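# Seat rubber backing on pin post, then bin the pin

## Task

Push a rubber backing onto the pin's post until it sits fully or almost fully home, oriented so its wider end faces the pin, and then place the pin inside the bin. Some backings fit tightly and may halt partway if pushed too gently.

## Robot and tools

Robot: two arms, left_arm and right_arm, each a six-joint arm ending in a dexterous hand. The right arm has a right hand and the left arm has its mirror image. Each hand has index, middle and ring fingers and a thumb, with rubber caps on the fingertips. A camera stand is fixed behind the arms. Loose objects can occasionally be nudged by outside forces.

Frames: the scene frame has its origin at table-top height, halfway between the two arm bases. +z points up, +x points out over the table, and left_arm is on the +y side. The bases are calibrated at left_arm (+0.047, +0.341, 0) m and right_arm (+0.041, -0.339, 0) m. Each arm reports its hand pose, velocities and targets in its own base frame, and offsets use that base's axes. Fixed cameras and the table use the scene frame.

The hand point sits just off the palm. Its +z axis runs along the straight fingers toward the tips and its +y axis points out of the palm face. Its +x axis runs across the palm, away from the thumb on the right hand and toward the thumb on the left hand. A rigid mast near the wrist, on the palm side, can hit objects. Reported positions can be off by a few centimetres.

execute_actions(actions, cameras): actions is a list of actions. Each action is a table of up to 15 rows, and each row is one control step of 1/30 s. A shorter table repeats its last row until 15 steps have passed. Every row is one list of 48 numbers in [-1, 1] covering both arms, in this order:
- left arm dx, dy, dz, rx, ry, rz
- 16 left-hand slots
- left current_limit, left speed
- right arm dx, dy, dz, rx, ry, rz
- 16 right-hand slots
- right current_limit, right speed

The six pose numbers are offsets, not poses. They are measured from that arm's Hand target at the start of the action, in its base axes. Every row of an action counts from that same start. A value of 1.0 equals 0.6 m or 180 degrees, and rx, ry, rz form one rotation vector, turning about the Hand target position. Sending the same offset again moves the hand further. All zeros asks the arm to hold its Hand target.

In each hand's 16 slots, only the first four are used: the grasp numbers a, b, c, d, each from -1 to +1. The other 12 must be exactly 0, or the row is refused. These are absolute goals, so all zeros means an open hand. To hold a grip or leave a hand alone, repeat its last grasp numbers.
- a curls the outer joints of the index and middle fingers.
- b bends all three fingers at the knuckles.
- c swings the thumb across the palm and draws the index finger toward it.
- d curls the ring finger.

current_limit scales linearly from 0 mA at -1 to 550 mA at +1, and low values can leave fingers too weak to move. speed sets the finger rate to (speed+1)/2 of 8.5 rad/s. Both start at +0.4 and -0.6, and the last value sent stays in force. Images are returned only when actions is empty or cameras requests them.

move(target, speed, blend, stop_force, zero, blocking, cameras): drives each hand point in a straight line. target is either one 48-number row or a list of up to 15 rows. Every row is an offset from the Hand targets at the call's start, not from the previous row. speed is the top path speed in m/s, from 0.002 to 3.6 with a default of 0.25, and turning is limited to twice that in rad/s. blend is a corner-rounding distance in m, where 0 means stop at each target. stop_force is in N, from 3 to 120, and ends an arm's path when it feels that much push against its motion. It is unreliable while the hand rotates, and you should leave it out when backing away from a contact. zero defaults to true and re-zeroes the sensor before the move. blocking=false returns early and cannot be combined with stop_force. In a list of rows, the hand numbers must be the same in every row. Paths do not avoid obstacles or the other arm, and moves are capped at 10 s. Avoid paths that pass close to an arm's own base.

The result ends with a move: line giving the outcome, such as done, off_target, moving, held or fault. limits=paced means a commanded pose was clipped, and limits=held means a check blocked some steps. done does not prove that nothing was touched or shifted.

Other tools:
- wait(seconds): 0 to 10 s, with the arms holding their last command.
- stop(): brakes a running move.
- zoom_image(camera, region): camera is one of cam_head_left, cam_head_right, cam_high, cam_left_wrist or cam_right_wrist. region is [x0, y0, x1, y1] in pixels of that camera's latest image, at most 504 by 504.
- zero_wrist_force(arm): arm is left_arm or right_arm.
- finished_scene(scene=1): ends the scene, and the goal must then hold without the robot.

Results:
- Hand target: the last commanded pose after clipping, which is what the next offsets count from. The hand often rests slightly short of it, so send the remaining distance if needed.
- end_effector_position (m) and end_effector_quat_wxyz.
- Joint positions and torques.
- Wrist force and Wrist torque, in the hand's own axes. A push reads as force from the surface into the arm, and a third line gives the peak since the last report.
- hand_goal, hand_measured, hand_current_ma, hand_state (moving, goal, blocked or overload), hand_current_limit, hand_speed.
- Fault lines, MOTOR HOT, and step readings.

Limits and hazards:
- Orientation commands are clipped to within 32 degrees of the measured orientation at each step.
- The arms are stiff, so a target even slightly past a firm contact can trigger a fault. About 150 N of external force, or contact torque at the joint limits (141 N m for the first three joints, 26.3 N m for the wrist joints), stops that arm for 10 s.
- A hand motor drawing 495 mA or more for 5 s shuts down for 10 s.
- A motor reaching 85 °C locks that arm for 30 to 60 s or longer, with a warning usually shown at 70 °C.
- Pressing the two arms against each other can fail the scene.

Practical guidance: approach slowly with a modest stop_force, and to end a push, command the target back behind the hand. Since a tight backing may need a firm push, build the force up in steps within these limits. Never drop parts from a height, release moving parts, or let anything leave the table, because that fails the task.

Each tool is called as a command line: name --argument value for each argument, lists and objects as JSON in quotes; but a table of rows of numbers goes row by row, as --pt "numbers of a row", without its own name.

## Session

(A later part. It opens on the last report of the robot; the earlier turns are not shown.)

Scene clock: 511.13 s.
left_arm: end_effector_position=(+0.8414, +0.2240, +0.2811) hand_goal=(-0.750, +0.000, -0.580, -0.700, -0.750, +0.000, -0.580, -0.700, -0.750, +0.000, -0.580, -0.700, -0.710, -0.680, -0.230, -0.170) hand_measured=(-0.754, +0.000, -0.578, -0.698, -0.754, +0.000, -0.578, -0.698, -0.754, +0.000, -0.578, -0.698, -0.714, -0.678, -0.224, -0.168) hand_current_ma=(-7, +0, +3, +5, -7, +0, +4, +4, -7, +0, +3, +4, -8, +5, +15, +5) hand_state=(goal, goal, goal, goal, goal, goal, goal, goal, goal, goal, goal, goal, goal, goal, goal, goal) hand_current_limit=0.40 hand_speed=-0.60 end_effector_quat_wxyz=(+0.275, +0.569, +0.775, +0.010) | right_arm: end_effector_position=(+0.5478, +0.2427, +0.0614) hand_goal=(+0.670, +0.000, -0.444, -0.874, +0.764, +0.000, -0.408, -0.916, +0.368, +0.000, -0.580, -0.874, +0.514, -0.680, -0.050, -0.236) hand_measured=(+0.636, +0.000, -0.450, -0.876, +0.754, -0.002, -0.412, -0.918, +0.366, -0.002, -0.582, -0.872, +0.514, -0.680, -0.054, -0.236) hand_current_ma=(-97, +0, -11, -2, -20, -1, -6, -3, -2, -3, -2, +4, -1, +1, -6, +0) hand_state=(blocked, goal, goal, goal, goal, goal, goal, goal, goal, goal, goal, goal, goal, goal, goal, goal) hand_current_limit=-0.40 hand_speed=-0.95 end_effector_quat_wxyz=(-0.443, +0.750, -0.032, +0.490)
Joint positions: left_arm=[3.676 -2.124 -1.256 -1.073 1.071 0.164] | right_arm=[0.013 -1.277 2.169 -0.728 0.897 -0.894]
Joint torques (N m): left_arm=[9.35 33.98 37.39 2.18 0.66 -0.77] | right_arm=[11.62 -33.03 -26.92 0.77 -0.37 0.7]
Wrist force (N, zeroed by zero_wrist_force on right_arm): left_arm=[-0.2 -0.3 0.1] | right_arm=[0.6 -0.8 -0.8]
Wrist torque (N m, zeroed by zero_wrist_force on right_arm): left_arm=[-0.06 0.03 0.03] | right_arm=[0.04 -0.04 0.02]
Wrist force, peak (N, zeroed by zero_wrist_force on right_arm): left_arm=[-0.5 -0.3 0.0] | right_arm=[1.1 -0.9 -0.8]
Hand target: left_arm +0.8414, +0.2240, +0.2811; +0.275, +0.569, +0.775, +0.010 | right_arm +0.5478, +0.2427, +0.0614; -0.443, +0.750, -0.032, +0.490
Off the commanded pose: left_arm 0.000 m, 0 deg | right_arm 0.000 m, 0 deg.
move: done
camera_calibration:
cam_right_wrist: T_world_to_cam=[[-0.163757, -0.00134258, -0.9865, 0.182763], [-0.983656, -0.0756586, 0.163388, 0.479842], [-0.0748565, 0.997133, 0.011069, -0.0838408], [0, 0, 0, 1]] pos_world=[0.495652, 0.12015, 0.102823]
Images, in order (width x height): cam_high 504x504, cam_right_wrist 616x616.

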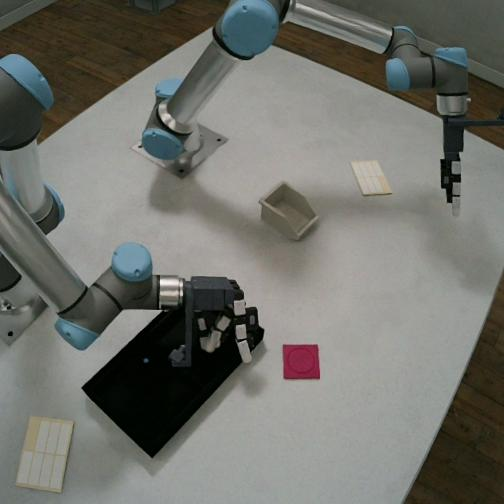

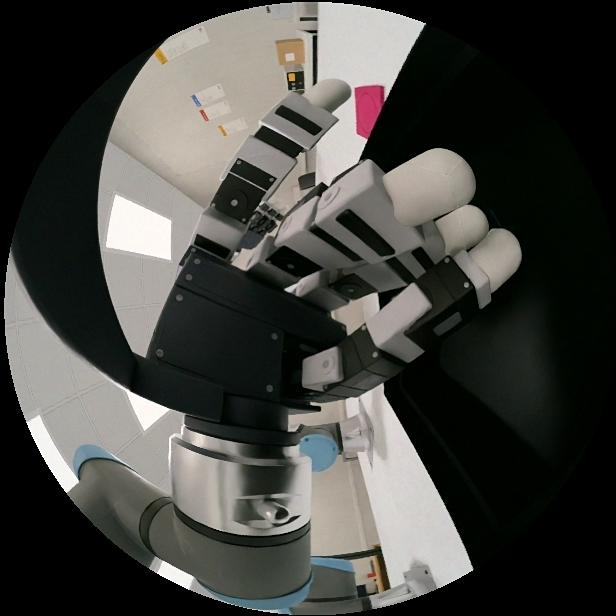

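move --target '[0,0,0,0,0,0,0,0,0,0,0,0,0,0,0,0,0,0,0,0,0,0,0.4,-0.6,0,0,0.04,0,0,0,0,0.865,0.72,0,0,0,0,0,0,0,0,0,0,0,0,0,-0.4,-0.95]' --speed 0.02 --cameras '["cam_right_wrist","cam_high"]'

zoom_image --camera "cam_right_wrist" --region '[470, 195, 530, 255]'

zoom_image --camera "cam_high" --region '[190, 315, 230, 355]'

Scene clock: 512.97 s.
left_arm: end_effector_position=(+0.8414, +0.2240, +0.2811) hand_goal=(-0.750, +0.000, -0.580, -0.700, -0.750, +0.000, -0.580, -0.700, -0.750, +0.000, -0.580, -0.700, -0.710, -0.680, -0.230, -0.170) hand_measured=(-0.754, +0.000, -0.578, -0.698, -0.754, +0.000, -0.578, -0.698, -0.754, +0.000, -0.578, -0.698, -0.714, -0.678, -0.224, -0.168) hand_current_ma=(-7, +0, +3, +5, -7, +0, +4, +4, -7, +0, +3, +4, -8, +5, +15, +5) hand_state=(goal, goal, goal, goal, goal, goal, goal, goal, goal, goal, goal, goal, goal, goal, goal, goal) hand_current_limit=0.40 hand_speed=-0.60 end_effector_quat_wxyz=(+0.275, +0.569, +0.775, +0.010) | right_arm: end_effector_position=(+0.5478, +0.2427, +0.0854) hand_goal=(+0.670, +0.000, -0.444, -0.874, +0.764, +0.000, -0.408, -0.916, +0.368, +0.000, -0.580, -0.874, +0.514, -0.680, -0.050, -0.236) hand_measured=(+0.640, -0.002, -0.450, -0.876, +0.754, -0.002, -0.412, -0.918, +0.366, -0.002, -0.582, -0.872, +0.512, -0.680, -0.056, -0.238) hand_current_ma=(-83, -1, -11, -2, -20, -1, -6, -3, -2, -3, -2, +4, -3, +1, -12, -2) hand_state=(blocked, goal, goal, goal, goal, goal, goal, goal, goal, goal, goal, goal, goal, goal, goal, goal) hand_current_limit=-0.40 hand_speed=-0.95 end_effector_quat_wxyz=(-0.443, +0.750, -0.032, +0.490)
Joint positions: left_arm=[3.676 -2.124 -1.256 -1.073 1.071 0.164] | right_arm=[0.013 -1.328 2.149 -0.657 0.897 -0.894]
Joint torques (N m): left_arm=[8.62 33.64 37.61 2.04 0.63 -0.4] | right_arm=[11.57 -33.26 -28.25 0.97 0.48 0.08]
Wrist force (N, zeroed by zero_wrist_force on right_arm): left_arm=[-0.2 -0.5 0.1] | right_arm=[0.4 -0.4 -0.7]
Wrist torque (N m, zeroed by zero_wrist_force on right_arm): left_arm=[-0.09 0.02 0.05] | right_arm=[0.04 -0.04 0.04]
Wrist force, peak (N, zeroed by zero_wrist_force on right_arm): left_arm=[-0.3 -0.5 -0.1] | right_arm=[0.9 -0.9 -0.8]
Hand target: left_arm +0.8414, +0.2240, +0.2811; +0.275, +0.569, +0.775, +0.010 | right_arm +0.5478, +0.2427, +0.0854; -0.443, +0.750, -0.032, +0.490
Off the commanded pose: left_arm 0.000 m, 0 deg | right_arm 0.000 m, 0 deg.
move: done
camera_calibration:
cam_right_wrist: T_world_to_cam=[[-0.163757, -0.00134258, -0.9865, 0.20634], [-0.983656, -0.0756586, 0.163388, 0.475937], [-0.0748565, 0.997133, 0.011069, -0.0841054], [0, 0, 0, 1]] pos_world=[0.495652, 0.12015, 0.126723]
Images, in order (width x height): cam_high 504x504, cam_right_wrist 616x616.

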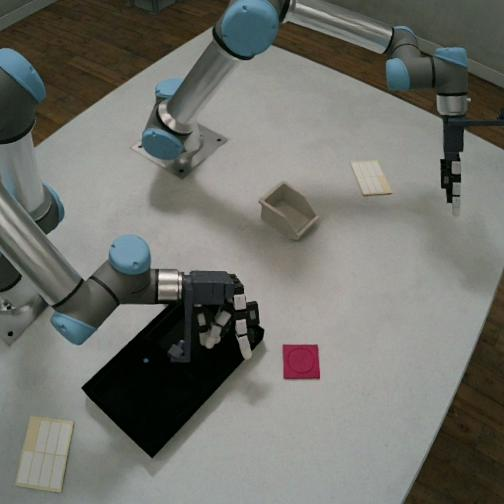

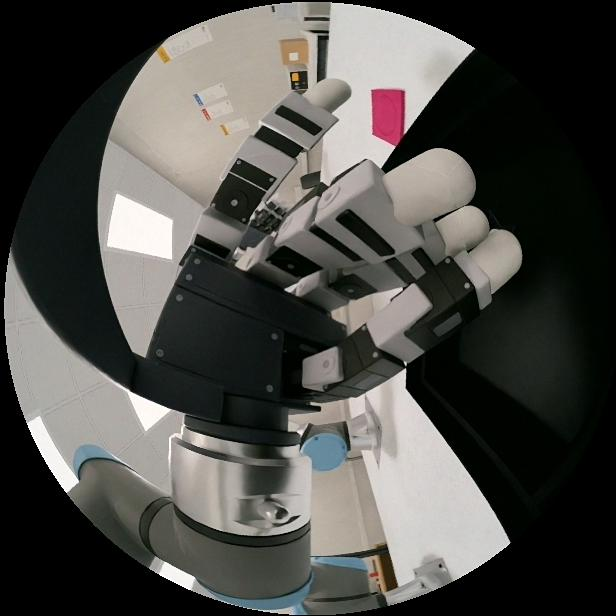

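Scaled by 8.400 from the camera's 616x616 image, which has a finer 880x880 frame.

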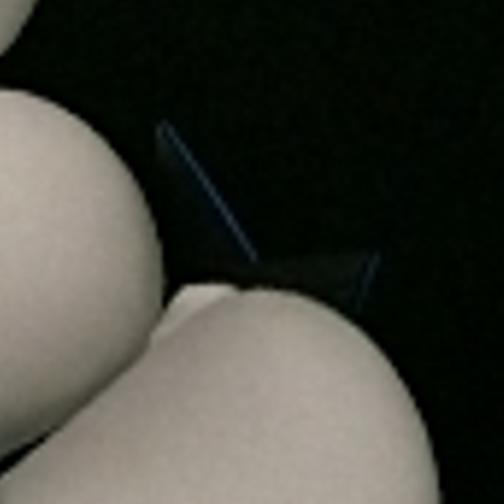

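Scaled by 12.600 from the camera's 504x504 image, which has a finer 720x720 frame.

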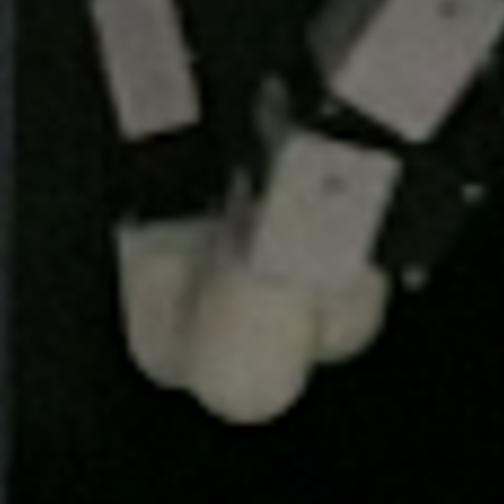

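zoom_image --camera "cam_high" --region '[245, 165, 335, 255]'

Scaled by 5.600 from the camera's 504x504 image, which has a finer 720x720 frame.

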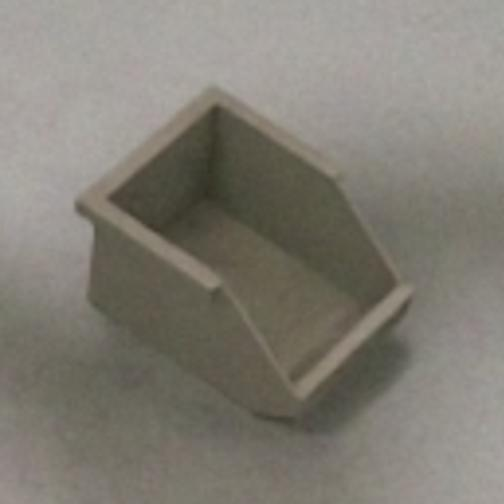

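move --pt "0 0 0 0 0 0 0 0 0 0 0 0 0 0 0 0 0 0 0 0 0 0 0.4 -0.6 0 0 0.1243 0 0 0 0 0.865 0.72 0 0 0 0 0 0 0 0 0 0 0 0 0 -0.4 -0.95" --pt "0 0 0 0 0 0 0 0 0 0 0 0 0 0 0 0 0 0 0 0 0 0 0.4 -0.6 -0.0683 0.6808 0.1243 0 0 0 0 0.865 0.72 0 0 0 0 0 0 0 0 0 0 0 0 0 -0.4 -0.95" --speed '[0.08,0.18]' --blend '[0.02,0]' --cameras '["cam_right_wrist","cam_high","cam_head_left"]'

zoom_image --camera "cam_right_wrist" --region '[420, 130, 616, 326]'

zoom_image --camera "cam_high" --region '[225, 145, 345, 265]'

Scene clock: 520.43 s.
left_arm: end_effector_position=(+0.8414, +0.2240, +0.2811) hand_goal=(-0.750, +0.000, -0.580, -0.700, -0.750, +0.000, -0.580, -0.700, -0.750, +0.000, -0.580, -0.700, -0.710, -0.680, -0.230, -0.170) hand_measured=(-0.754, +0.000, -0.578, -0.698, -0.754, +0.000, -0.578, -0.698, -0.754, +0.000, -0.578, -0.698, -0.714, -0.678, -0.224, -0.168) hand_current_ma=(-7, +0, +3, +5, -7, +0, +4, +4, -7, +0, +3, +4, -8, +5, +15, +5) hand_state=(goal, goal, goal, goal, goal, goal, goal, goal, goal, goal, goal, goal, goal, goal, goal, goal) hand_current_limit=0.40 hand_speed=-0.60 end_effector_quat_wxyz=(+0.275, +0.569, +0.775, +0.010) | right_arm: end_effector_position=(+0.5068, +0.6511, +0.1600) hand_goal=(+0.670, +0.000, -0.444, -0.874, +0.764, +0.000, -0.408, -0.916, +0.368, +0.000, -0.580, -0.874, +0.514, -0.680, -0.050, -0.236) hand_measured=(+0.640, -0.002, -0.450, -0.876, +0.756, -0.002, -0.412, -0.918, +0.366, -0.002, -0.582, -0.872, +0.512, -0.680, -0.056, -0.238) hand_current_ma=(-81, -1, -11, -2, -18, -1, -6, -3, -2, -3, -2, +4, -4, +1, -13, -3) hand_state=(blocked, goal, goal, goal, goal, goal, goal, goal, goal, goal, goal, goal, goal, goal, goal, goal) hand_current_limit=-0.40 hand_speed=-0.95 end_effector_quat_wxyz=(-0.443, +0.750, -0.032, +0.490)
Joint positions: left_arm=[3.676 -2.124 -1.256 -1.073 1.071 0.164] | right_arm=[0.84 -0.916 1.27 -0.226 1.717 -0.773]
Joint torques (N m): left_arm=[9.63 33.59 38.23 2.29 0.44 0.71] | right_arm=[12.73 -39.04 -34.15 0.56 1.21 1.58]
Wrist force (N, zeroed by zero_wrist_force on right_arm): left_arm=[-0.1 -0.3 0.1] | right_arm=[0.7 -0.3 -0.7]
Wrist torque (N m, zeroed by zero_wrist_force on right_arm): left_arm=[-0.07 0.01 0.04] | right_arm=[0.09 -0.09 0.06]
Wrist force, peak (N, zeroed by zero_wrist_force on right_arm): left_arm=[-0.4 -0.6 0.1] | right_arm=[1.1 -0.3 -1.3]
Hand target: left_arm +0.8414, +0.2240, +0.2811; +0.275, +0.569, +0.775, +0.010 | right_arm +0.5068, +0.6512, +0.1600; -0.443, +0.750, -0.032, +0.490
Off the commanded pose: left_arm 0.000 m, 0 deg | right_arm 0.000 m, 0 deg.
move: done
camera_calibration:
cam_right_wrist: T_world_to_cam=[[-0.163661, -0.00133596, -0.986516, 0.273724], [-0.983673, -0.0756581, 0.163292, 0.454352], [-0.074856, 0.997133, 0.0110681, -0.495329], [0, 0, 0, 1]] pos_world=[0.454653, 0.52865, 0.201323]
Images, in order (width x height): cam_head_left 504x504, cam_high 504x504, cam_right_wrist 616x616.

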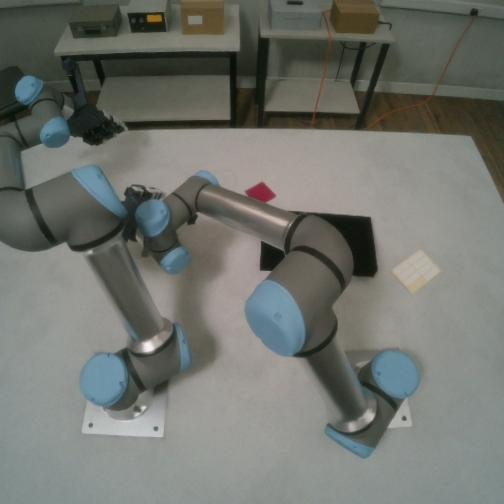

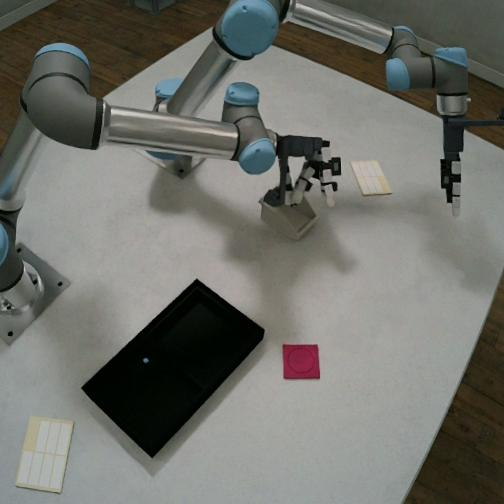

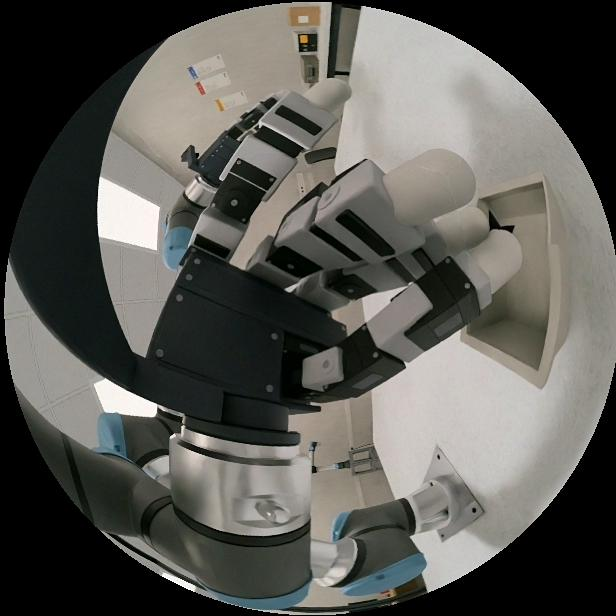

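Scaled by 2.571 from the camera's 616x616 image, which has a finer 880x880 frame.

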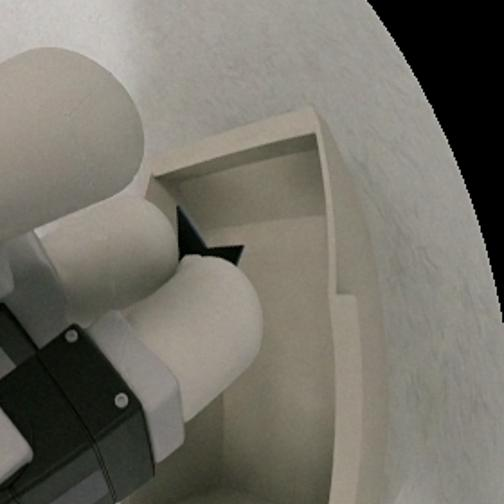

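Scaled by 4.200 from the camera's 504x504 image, which has a finer 720x720 frame.

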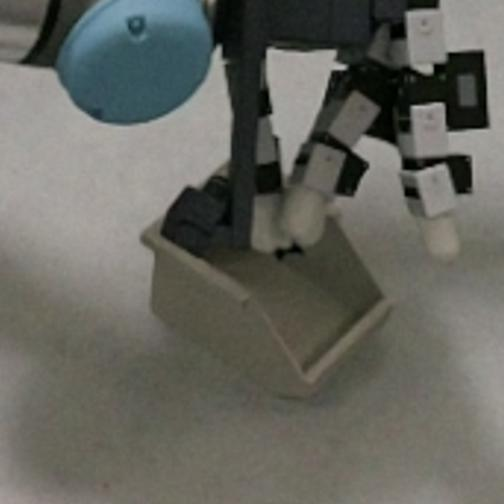

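execute_actions --actions '[]' --cameras '["cam_high","cam_right_wrist","cam_head_left"]'

Scene clock: 520.93 s.
left_arm: end_effector_position=(+0.8414, +0.2240, +0.2811) hand_goal=(-0.750, +0.000, -0.580, -0.700, -0.750, +0.000, -0.580, -0.700, -0.750, +0.000, -0.580, -0.700, -0.710, -0.680, -0.230, -0.170) hand_measured=(-0.754, +0.000, -0.578, -0.698, -0.754, +0.000, -0.578, -0.698, -0.754, +0.000, -0.578, -0.698, -0.714, -0.678, -0.224, -0.168) hand_current_ma=(-7, +0, +3, +5, -7, +0, +4, +4, -7, +0, +3, +4, -8, +5, +15, +5) hand_state=(goal, goal, goal, goal, goal, goal, goal, goal, goal, goal, goal, goal, goal, goal, goal, goal) hand_current_limit=0.40 hand_speed=-0.60 end_effector_quat_wxyz=(+0.275, +0.569, +0.775, +0.010) | right_arm: end_effector_position=(+0.5068, +0.6512, +0.1600) hand_goal=(+0.670, +0.000, -0.444, -0.874, +0.764, +0.000, -0.408, -0.916, +0.368, +0.000, -0.580, -0.874, +0.514, -0.680, -0.050, -0.236) hand_measured=(+0.640, -0.002, -0.450, -0.876, +0.756, -0.002, -0.412, -0.918, +0.366, -0.002, -0.582, -0.872, +0.512, -0.680, -0.056, -0.238) hand_current_ma=(-81, -1, -11, -2, -18, -1, -6, -3, -2, -3, -2, +4, -4, +1, -13, -3) hand_state=(blocked, goal, goal, goal, goal, goal, goal, goal, goal, goal, goal, goal, goal, goal, goal, goal) hand_current_limit=-0.40 hand_speed=-0.95 end_effector_quat_wxyz=(-0.443, +0.750, -0.032, +0.490)
Joint positions: left_arm=[3.676 -2.124 -1.256 -1.073 1.071 0.164] | right_arm=[0.84 -0.916 1.27 -0.226 1.717 -0.773]
Joint velocities: within noise
Joint torques (N m): left_arm=[9.38 34.06 37.08 2.27 0.61 0.6] | right_arm=[12.64 -38.68 -34.73 0.61 1.14 1.48]
Motor temperatures (°C): left_arm=[27 27 33 40 41 38] | right_arm=[37 33 36 38 41 39]
Wrist force (N, zeroed by zero_wrist_force on right_arm): left_arm=[-0.5 -0.3 0.1] | right_arm=[0.7 -0.2 -0.6]
Wrist torque (N m, zeroed by zero_wrist_force on right_arm): left_arm=[-0.07 0.07 0.01] | right_arm=[0.08 -0.09 0.05]
Wrist force, peak (N, zeroed by zero_wrist_force on right_arm): left_arm=[-0.2 -0.6 0.1] | right_arm=[0.7 -0.8 -0.5]
Hand target: left_arm +0.8414, +0.2240, +0.2811; +0.275, +0.569, +0.775, +0.010 | right_arm +0.5068, +0.6512, +0.1600; -0.443, +0.750, -0.032, +0.490
Off the commanded pose: left_arm 0.000 m, 0 deg | right_arm 0.000 m, 0 deg.
camera_calibration:
cam_right_wrist: T_world_to_cam=[[-0.163757, -0.00134258, -0.9865, 0.273768], [-0.983656, -0.0756586, 0.163388, 0.454325], [-0.0748565, 0.997133, 0.011069, -0.495329], [0, 0, 0, 1]] pos_world=[0.454652, 0.52865, 0.201323]
Images, in order (width x height): cam_head_left 504x504, cam_high 504x504, cam_right_wrist 616x616.

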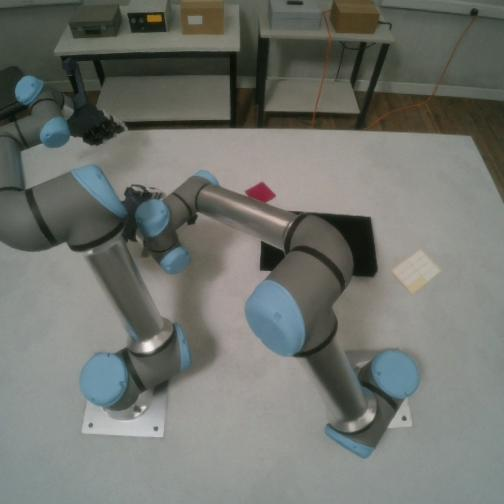

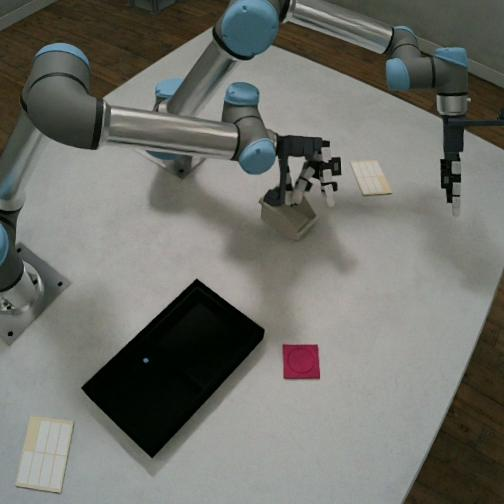

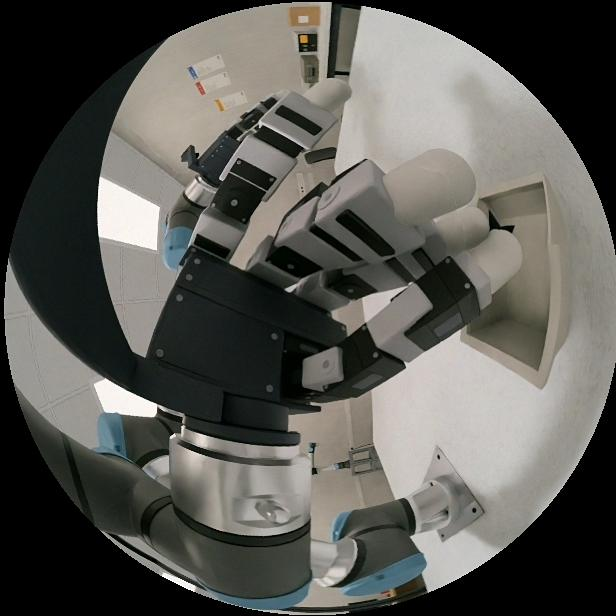

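zoom_image --camera "cam_high" --region '[240, 120, 360, 250]'

zoom_image --camera "cam_right_wrist" --region '[400, 130, 600, 400]'

Scaled by 3.877 from the camera's 504x504 image, which has a finer 720x720 frame.

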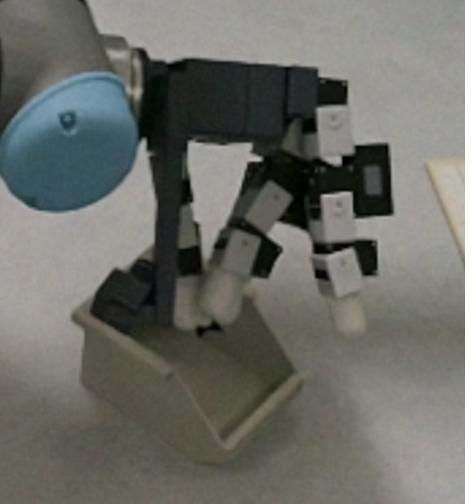

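Scaled by 1.867 from the camera's 616x616 image, which has a finer 880x880 frame.

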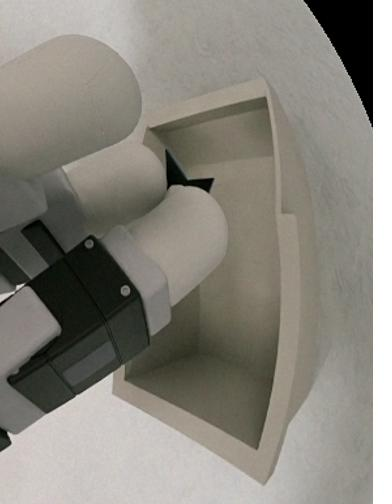

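move --target '[0,0,0,0,0,0,0,0,0,0,0,0,0,0,0,0,0,0,0,0,0,0,0.4,-0.6,0,0,-0.12,0,0,0,0,0.865,0.72,0,0,0,0,0,0,0,0,0,0,0,0,0,-0.4,-0.95]' --speed 0.04 --stop_force 4 --cameras '["cam_high","cam_right_wrist"]'

zoom_image --camera "cam_high" --region '[240, 140, 360, 270]'

zoom_image --camera "cam_right_wrist" --region '[400, 130, 600, 400]'

Scene clock: 525.13 s.
left_arm: end_effector_position=(+0.8414, +0.2240, +0.2811) hand_goal=(-0.750, +0.000, -0.580, -0.700, -0.750, +0.000, -0.580, -0.700, -0.750, +0.000, -0.580, -0.700, -0.710, -0.680, -0.230, -0.170) hand_measured=(-0.754, +0.000, -0.578, -0.698, -0.754, +0.000, -0.578, -0.698, -0.754, +0.000, -0.578, -0.698, -0.714, -0.678, -0.224, -0.168) hand_current_ma=(-7, +0, +3, +5, -7, +0, +4, +4, -7, +0, +3, +4, -8, +5, +15, +5) hand_state=(goal, goal, goal, goal, goal, goal, goal, goal, goal, goal, goal, goal, goal, goal, goal, goal) hand_current_limit=0.40 hand_speed=-0.60 end_effector_quat_wxyz=(+0.275, +0.569, +0.775, +0.010) | right_arm: end_effector_position=(+0.5068, +0.6511, +0.0910) hand_goal=(+0.670, +0.000, -0.444, -0.874, +0.764, +0.000, -0.408, -0.916, +0.368, +0.000, -0.580, -0.874, +0.514, -0.680, -0.050, -0.236) hand_measured=(+0.652, +0.006, -0.454, -0.878, +0.756, -0.002, -0.412, -0.918, +0.366, -0.002, -0.582, -0.872, +0.508, -0.680, -0.058, -0.238) hand_current_ma=(-46, +8, -20, -6, -18, -1, -6, -3, -2, -3, -2, +4, -11, +1, -20, -5) hand_state=(goal, goal, goal, goal, goal, goal, goal, goal, goal, goal, goal, goal, goal, goal, goal, goal) hand_current_limit=-0.40 hand_speed=-0.95 end_effector_quat_wxyz=(-0.443, +0.750, -0.032, +0.490)
Joint positions: left_arm=[3.676 -2.124 -1.256 -1.073 1.071 0.164] | right_arm=[0.84 -0.846 1.342 -0.366 1.717 -0.773]
Joint torques (N m): left_arm=[9.61 35.03 37.5 2.25 0.48 1.21] | right_arm=[12.93 -54.37 -32.47 0.88 0.53 1.24]
Wrist force (N, zeroed by zero_wrist_force on right_arm): left_arm=[-0.3 -0.4 0.0] | right_arm=[2.0 -1.6 -0.6]
Wrist torque (N m, zeroed by zero_wrist_force on right_arm): left_arm=[-0.08 0.04 0.03] | right_arm=[0.03 -0.11 0.10]
Wrist force, peak (N, zeroed by zero_wrist_force on right_arm): left_arm=[-0.3 -0.6 0.0] | right_arm=[7.3 -8.4 -1.1]
Hand target: left_arm +0.8414, +0.2240, +0.2811; +0.275, +0.569, +0.775, +0.010 | right_arm +0.5068, +0.6511, +0.0910; -0.443, +0.750, -0.032, +0.490 (not the last commanded pose)
Off the commanded pose: left_arm 0.000 m, 0 deg | right_arm 0.003 m, 0 deg.
move: contact (right_arm)
camera_calibration:
cam_right_wrist: T_world_to_cam=[[-0.163753, -0.00142467, -0.9865, 0.205839], [-0.983665, -0.0755441, 0.163391, 0.465525], [-0.0747571, 0.997141, 0.0109692, -0.494602], [0, 0, 0, 1]] pos_world=[0.454652, 0.52865, 0.132423]
Images, in order (width x height): cam_high 504x504, cam_right_wrist 616x616.

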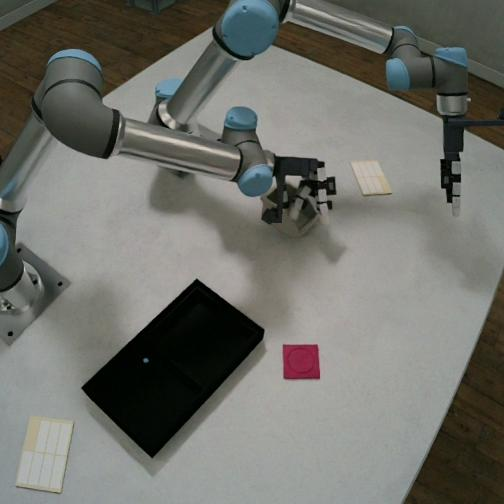

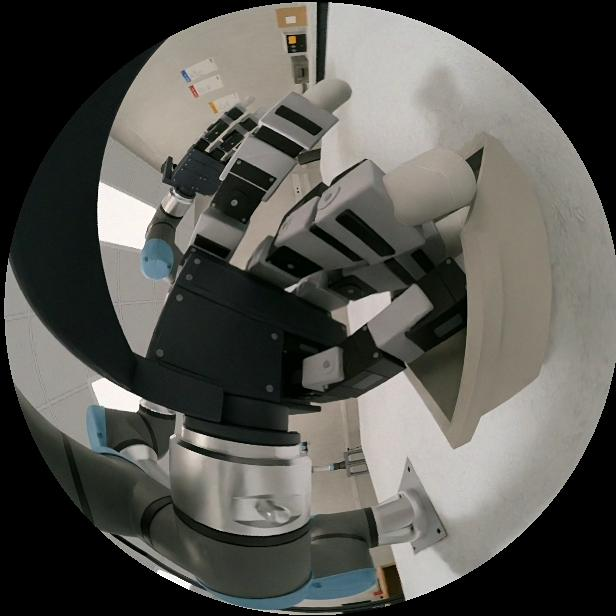

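Scaled by 3.877 from the camera's 504x504 image, which has a finer 720x720 frame.

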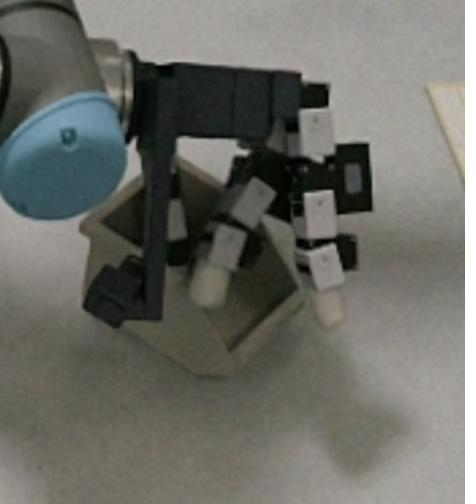

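Scaled by 1.867 from the camera's 616x616 image, which has a finer 880x880 frame.

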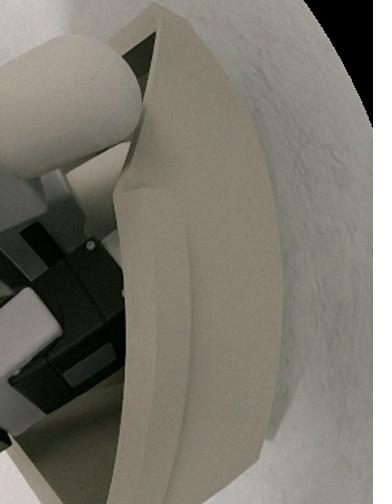

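zoom_image --camera "cam_right_wrist" --region '[360, 140, 520, 300]'

zoom_image --camera "cam_right_wrist" --region '[360, 260, 520, 420]'

zoom_image --camera "cam_high" --region '[260, 170, 340, 250]'

Scaled by 3.150 from the camera's 616x616 image, which has a finer 880x880 frame.

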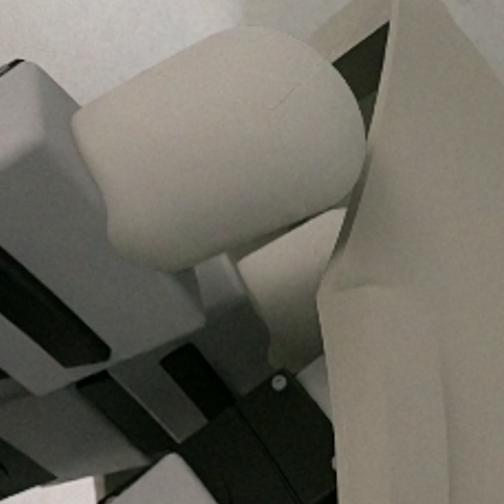

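Scaled by 3.150 from the camera's 616x616 image, which has a finer 880x880 frame.

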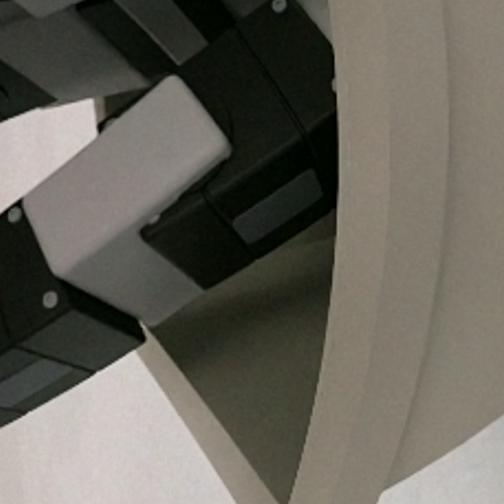

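Scaled by 6.300 from the camera's 504x504 image, which has a finer 720x720 frame.

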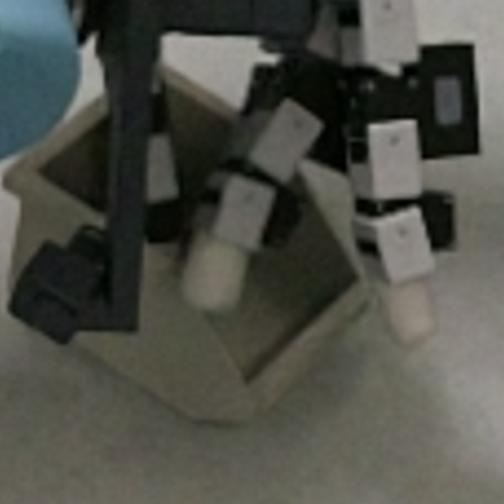

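zoom_image --camera "cam_right_wrist" --region '[400, 300, 560, 460]'

zoom_image --camera "cam_right_wrist" --region '[420, 100, 580, 260]'

execute_actions --actions '[]' --cameras '["cam_head_left","cam_head_right","cam_left_wrist"]'

Scaled by 3.150 from the camera's 616x616 image, which has a finer 880x880 frame.

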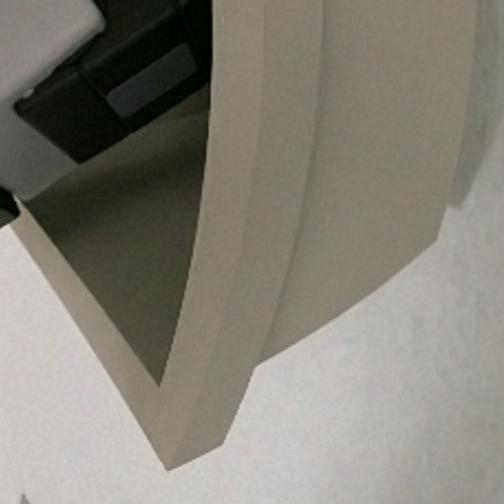

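Scaled by 3.150 from the camera's 616x616 image, which has a finer 880x880 frame.

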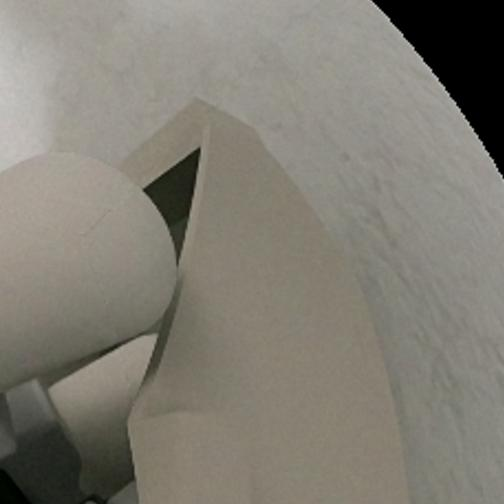

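Scene clock: 528.00 s.
left_arm: end_effector_position=(+0.8414, +0.2240, +0.2811) hand_goal=(-0.750, +0.000, -0.580, -0.700, -0.750, +0.000, -0.580, -0.700, -0.750, +0.000, -0.580, -0.700, -0.710, -0.680, -0.230, -0.170) hand_measured=(-0.754, +0.000, -0.578, -0.698, -0.754, +0.000, -0.578, -0.698, -0.754, +0.000, -0.578, -0.698, -0.714, -0.678, -0.224, -0.168) hand_current_ma=(-7, +0, +3, +5, -7, +0, +4, +4, -7, +0, +3, +4, -8, +5, +15, +5) hand_state=(goal, goal, goal, goal, goal, goal, goal, goal, goal, goal, goal, goal, goal, goal, goal, goal) hand_current_limit=0.40 hand_speed=-0.60 end_effector_quat_wxyz=(+0.275, +0.569, +0.775, +0.010) | right_arm: end_effector_position=(+0.5068, +0.6511, +0.0910) hand_goal=(+0.670, +0.000, -0.444, -0.874, +0.764, +0.000, -0.408, -0.916, +0.368, +0.000, -0.580, -0.874, +0.514, -0.680, -0.050, -0.236) hand_measured=(+0.652, +0.006, -0.454, -0.878, +0.756, -0.002, -0.412, -0.918, +0.366, -0.002, -0.582, -0.872, +0.508, -0.680, -0.058, -0.238) hand_current_ma=(-46, +8, -20, -6, -18, -1, -6, -3, -2, -3, -2, +4, -11, +1, -20, -5) hand_state=(goal, goal, goal, goal, goal, goal, goal, goal, goal, goal, goal, goal, goal, goal, goal, goal) hand_current_limit=-0.40 hand_speed=-0.95 end_effector_quat_wxyz=(-0.443, +0.750, -0.032, +0.490)
Joint positions: left_arm=[3.676 -2.124 -1.256 -1.073 1.071 0.164] | right_arm=[0.84 -0.846 1.342 -0.366 1.717 -0.773]
Joint velocities: within noise
Joint torques (N m): left_arm=[9.14 33.7 37.96 2.21 0.41 1.24] | right_arm=[12.54 -54.3 -31.95 0.65 0.68 1.03]
Motor temperatures (°C): left_arm=[27 27 33 40 41 38] | right_arm=[37 33 36 38 41 39]
Wrist force (N, zeroed by zero_wrist_force on right_arm): left_arm=[-0.2 -0.2 -0.1] | right_arm=[1.7 -1.1 -0.5]
Wrist torque (N m, zeroed by zero_wrist_force on right_arm): left_arm=[-0.04 0.02 0.04] | right_arm=[0.05 -0.11 0.11]
Wrist force, peak (N, zeroed by zero_wrist_force on right_arm): left_arm=[-0.3 -0.5 0.3] | right_arm=[2.2 -1.7 -0.6]
Hand target: left_arm +0.8414, +0.2240, +0.2811; +0.275, +0.569, +0.775, +0.010 | right_arm +0.5068, +0.6511, +0.0910; -0.443, +0.750, -0.032, +0.490 (not the last commanded pose)
Off the commanded pose: left_arm 0.000 m, 0 deg | right_arm 0.003 m, 0 deg.
camera_calibration:
cam_left_wrist: T_world_to_cam=[[-0.443746, -0.885671, 0.136658, 0.496611], [-0.809301, 0.461544, 0.36333, 0.409905], [-0.384865, 0.0506289, -0.921583, 0.6929], [0, 0, 0, 1]] pos_world=[0.818779, 0.215564, 0.421769]
Images, in order (width x height): cam_head_left 504x504, cam_head_right 504x504, cam_left_wrist 616x616.

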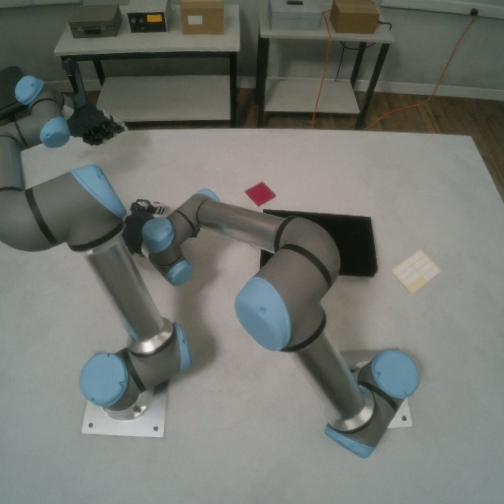

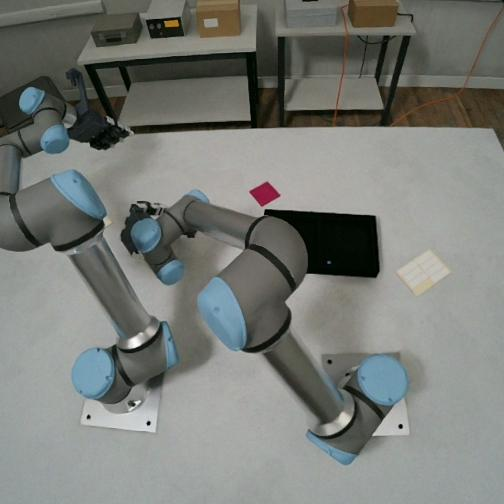

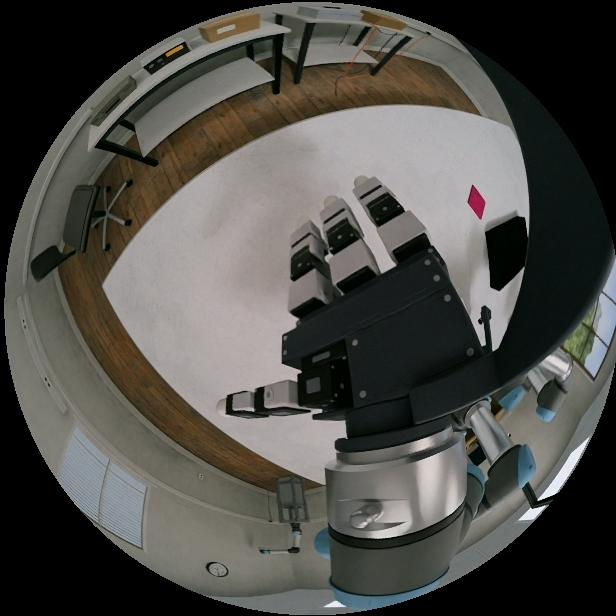

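move --target '[0,0,0,0,0,0,0,0,0,0,0,0,0,0,0,0,0,0,0,0,0,0,0.4,-0.6,0,0,0.0667,0,0,0,0,0.865,0.72,0,0,0,0,0,0,0,0,0,0,0,0,0,-0.4,-0.95]' --speed 0.04 --cameras '["cam_high","cam_right_wrist"]'

zoom_image --camera "cam_high" --region '[250, 150, 350, 250]'

zoom_image --camera "cam_right_wrist" --region '[400, 130, 600, 400]'

Scene clock: 540.53 s.
left_arm: end_effector_position=(+0.8414, +0.2240, +0.2811) hand_goal=(-0.750, +0.000, -0.580, -0.700, -0.750, +0.000, -0.580, -0.700, -0.750, +0.000, -0.580, -0.700, -0.710, -0.680, -0.230, -0.170) hand_measured=(-0.754, +0.000, -0.578, -0.698, -0.754, +0.000, -0.578, -0.698, -0.754, +0.000, -0.578, -0.698, -0.714, -0.678, -0.224, -0.168) hand_current_ma=(-7, +0, +3, +5, -7, +0, +4, +4, -7, +0, +3, +4, -8, +5, +15, +5) hand_state=(goal, goal, goal, goal, goal, goal, goal, goal, goal, goal, goal, goal, goal, goal, goal, goal) hand_current_limit=0.40 hand_speed=-0.60 end_effector_quat_wxyz=(+0.275, +0.569, +0.775, +0.010) | right_arm: end_effector_position=(+0.5068, +0.6511, +0.1310) hand_goal=(+0.670, +0.000, -0.444, -0.874, +0.764, +0.000, -0.408, -0.916, +0.368, +0.000, -0.580, -0.874, +0.514, -0.680, -0.050, -0.236) hand_measured=(+0.652, +0.000, -0.454, -0.878, +0.756, -0.002, -0.412, -0.918, +0.366, -0.002, -0.582, -0.872, +0.506, -0.680, -0.058, -0.238) hand_current_ma=(-46, +0, -20, -6, -18, -1, -6, -3, -2, -3, -2, +4, -13, +1, -20, -5) hand_state=(goal, goal, goal, goal, goal, goal, goal, goal, goal, goal, goal, goal, goal, goal, goal, goal) hand_current_limit=-0.40 hand_speed=-0.95 end_effector_quat_wxyz=(-0.443, +0.750, -0.032, +0.490)
Joint positions: left_arm=[3.676 -2.124 -1.256 -1.073 1.071 0.164] | right_arm=[0.84 -0.889 1.304 -0.286 1.717 -0.773]
Joint torques (N m): left_arm=[8.95 33.82 38.13 2.38 0.54 1.3] | right_arm=[11 -55.26 -33.59 0.53 -0.83 -1.01]
Wrist force (N, zeroed by zero_wrist_force on right_arm): left_arm=[-0.2 -0.3 0.0] | right_arm=[0.7 -0.4 -0.7]
Wrist torque (N m, zeroed by zero_wrist_force on right_arm): left_arm=[-0.05 0.03 0.03] | right_arm=[0.06 -0.08 0.07]
Wrist force, peak (N, zeroed by zero_wrist_force on right_arm): left_arm=[-0.5 -0.4 0.3] | right_arm=[2.4 -1.6 -0.7]
Hand target: left_arm +0.8414, +0.2240, +0.2811; +0.275, +0.569, +0.775, +0.010 | right_arm +0.5068, +0.6511, +0.1311; -0.443, +0.750, -0.032, +0.490
Off the commanded pose: left_arm 0.000 m, 0 deg | right_arm 0.000 m, 0 deg.
move: done
camera_calibration:
cam_right_wrist: T_world_to_cam=[[-0.163753, -0.00142467, -0.9865, 0.2452], [-0.983665, -0.0755441, 0.163391, 0.459006], [-0.0747571, 0.997141, 0.0109692, -0.49504], [0, 0, 0, 1]] pos_world=[0.454652, 0.52865, 0.172323]
Images, in order (width x height): cam_high 504x504, cam_right_wrist 616x616.

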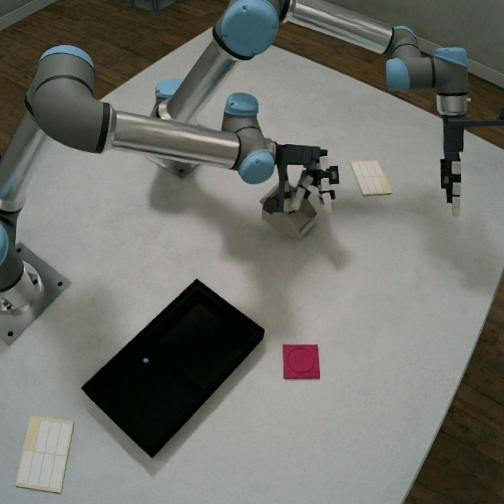

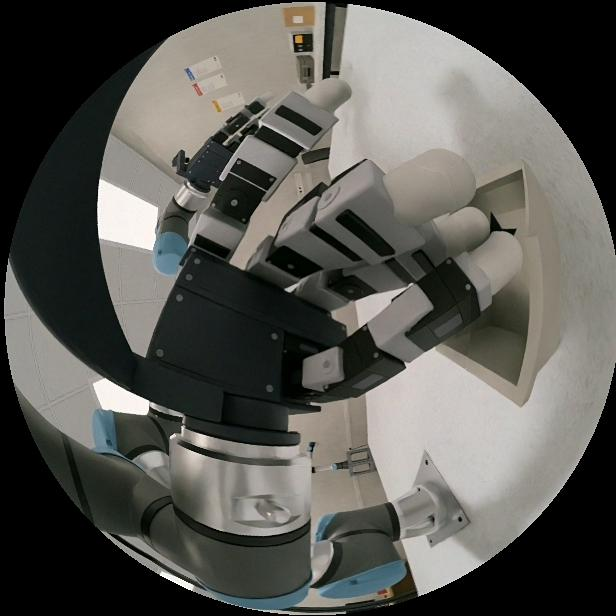

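Scaled by 5.040 from the camera's 504x504 image, which has a finer 720x720 frame.

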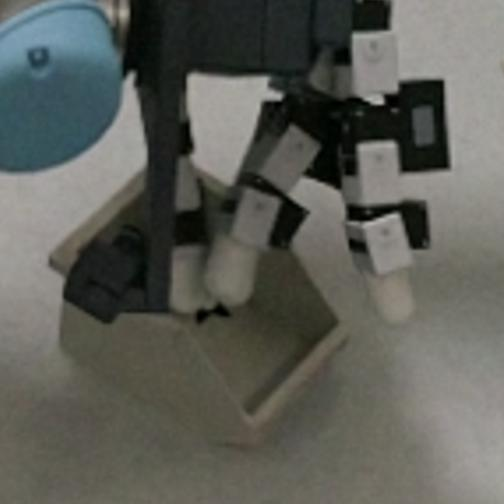

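Scaled by 1.867 from the camera's 616x616 image, which has a finer 880x880 frame.

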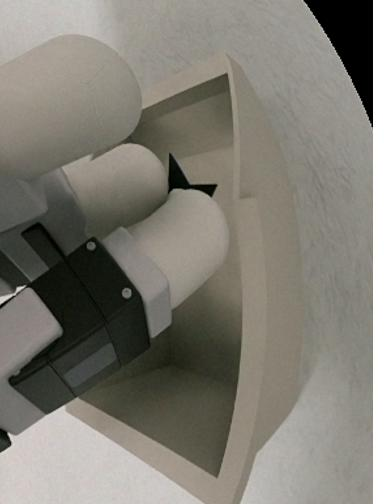

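zoom_image --camera "cam_right_wrist" --region '[420, 320, 560, 460]'

zoom_image --camera "cam_right_wrist" --region '[440, 140, 580, 280]'

zoom_image --camera "cam_high" --region '[240, 120, 360, 250]'

Scaled by 3.600 from the camera's 616x616 image, which has a finer 880x880 frame.

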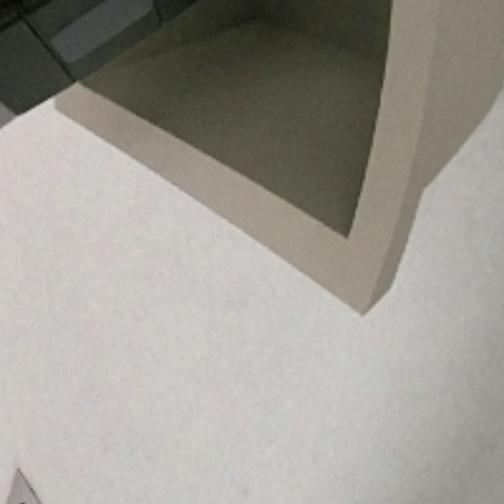

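Scaled by 3.600 from the camera's 616x616 image, which has a finer 880x880 frame.

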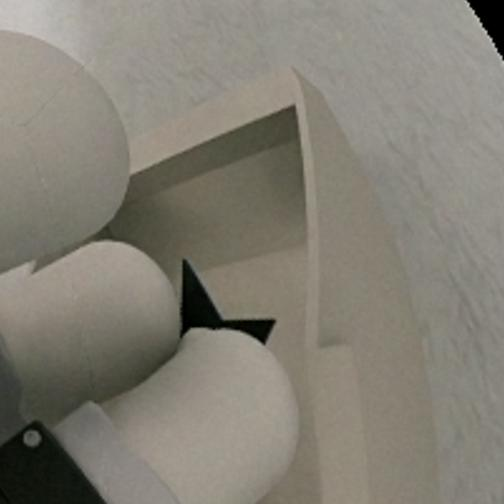

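Scaled by 3.877 from the camera's 504x504 image, which has a finer 720x720 frame.

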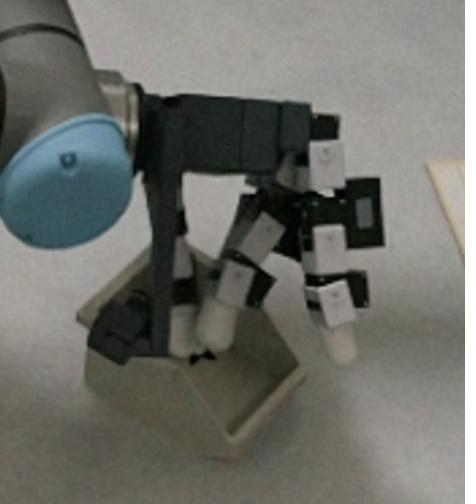

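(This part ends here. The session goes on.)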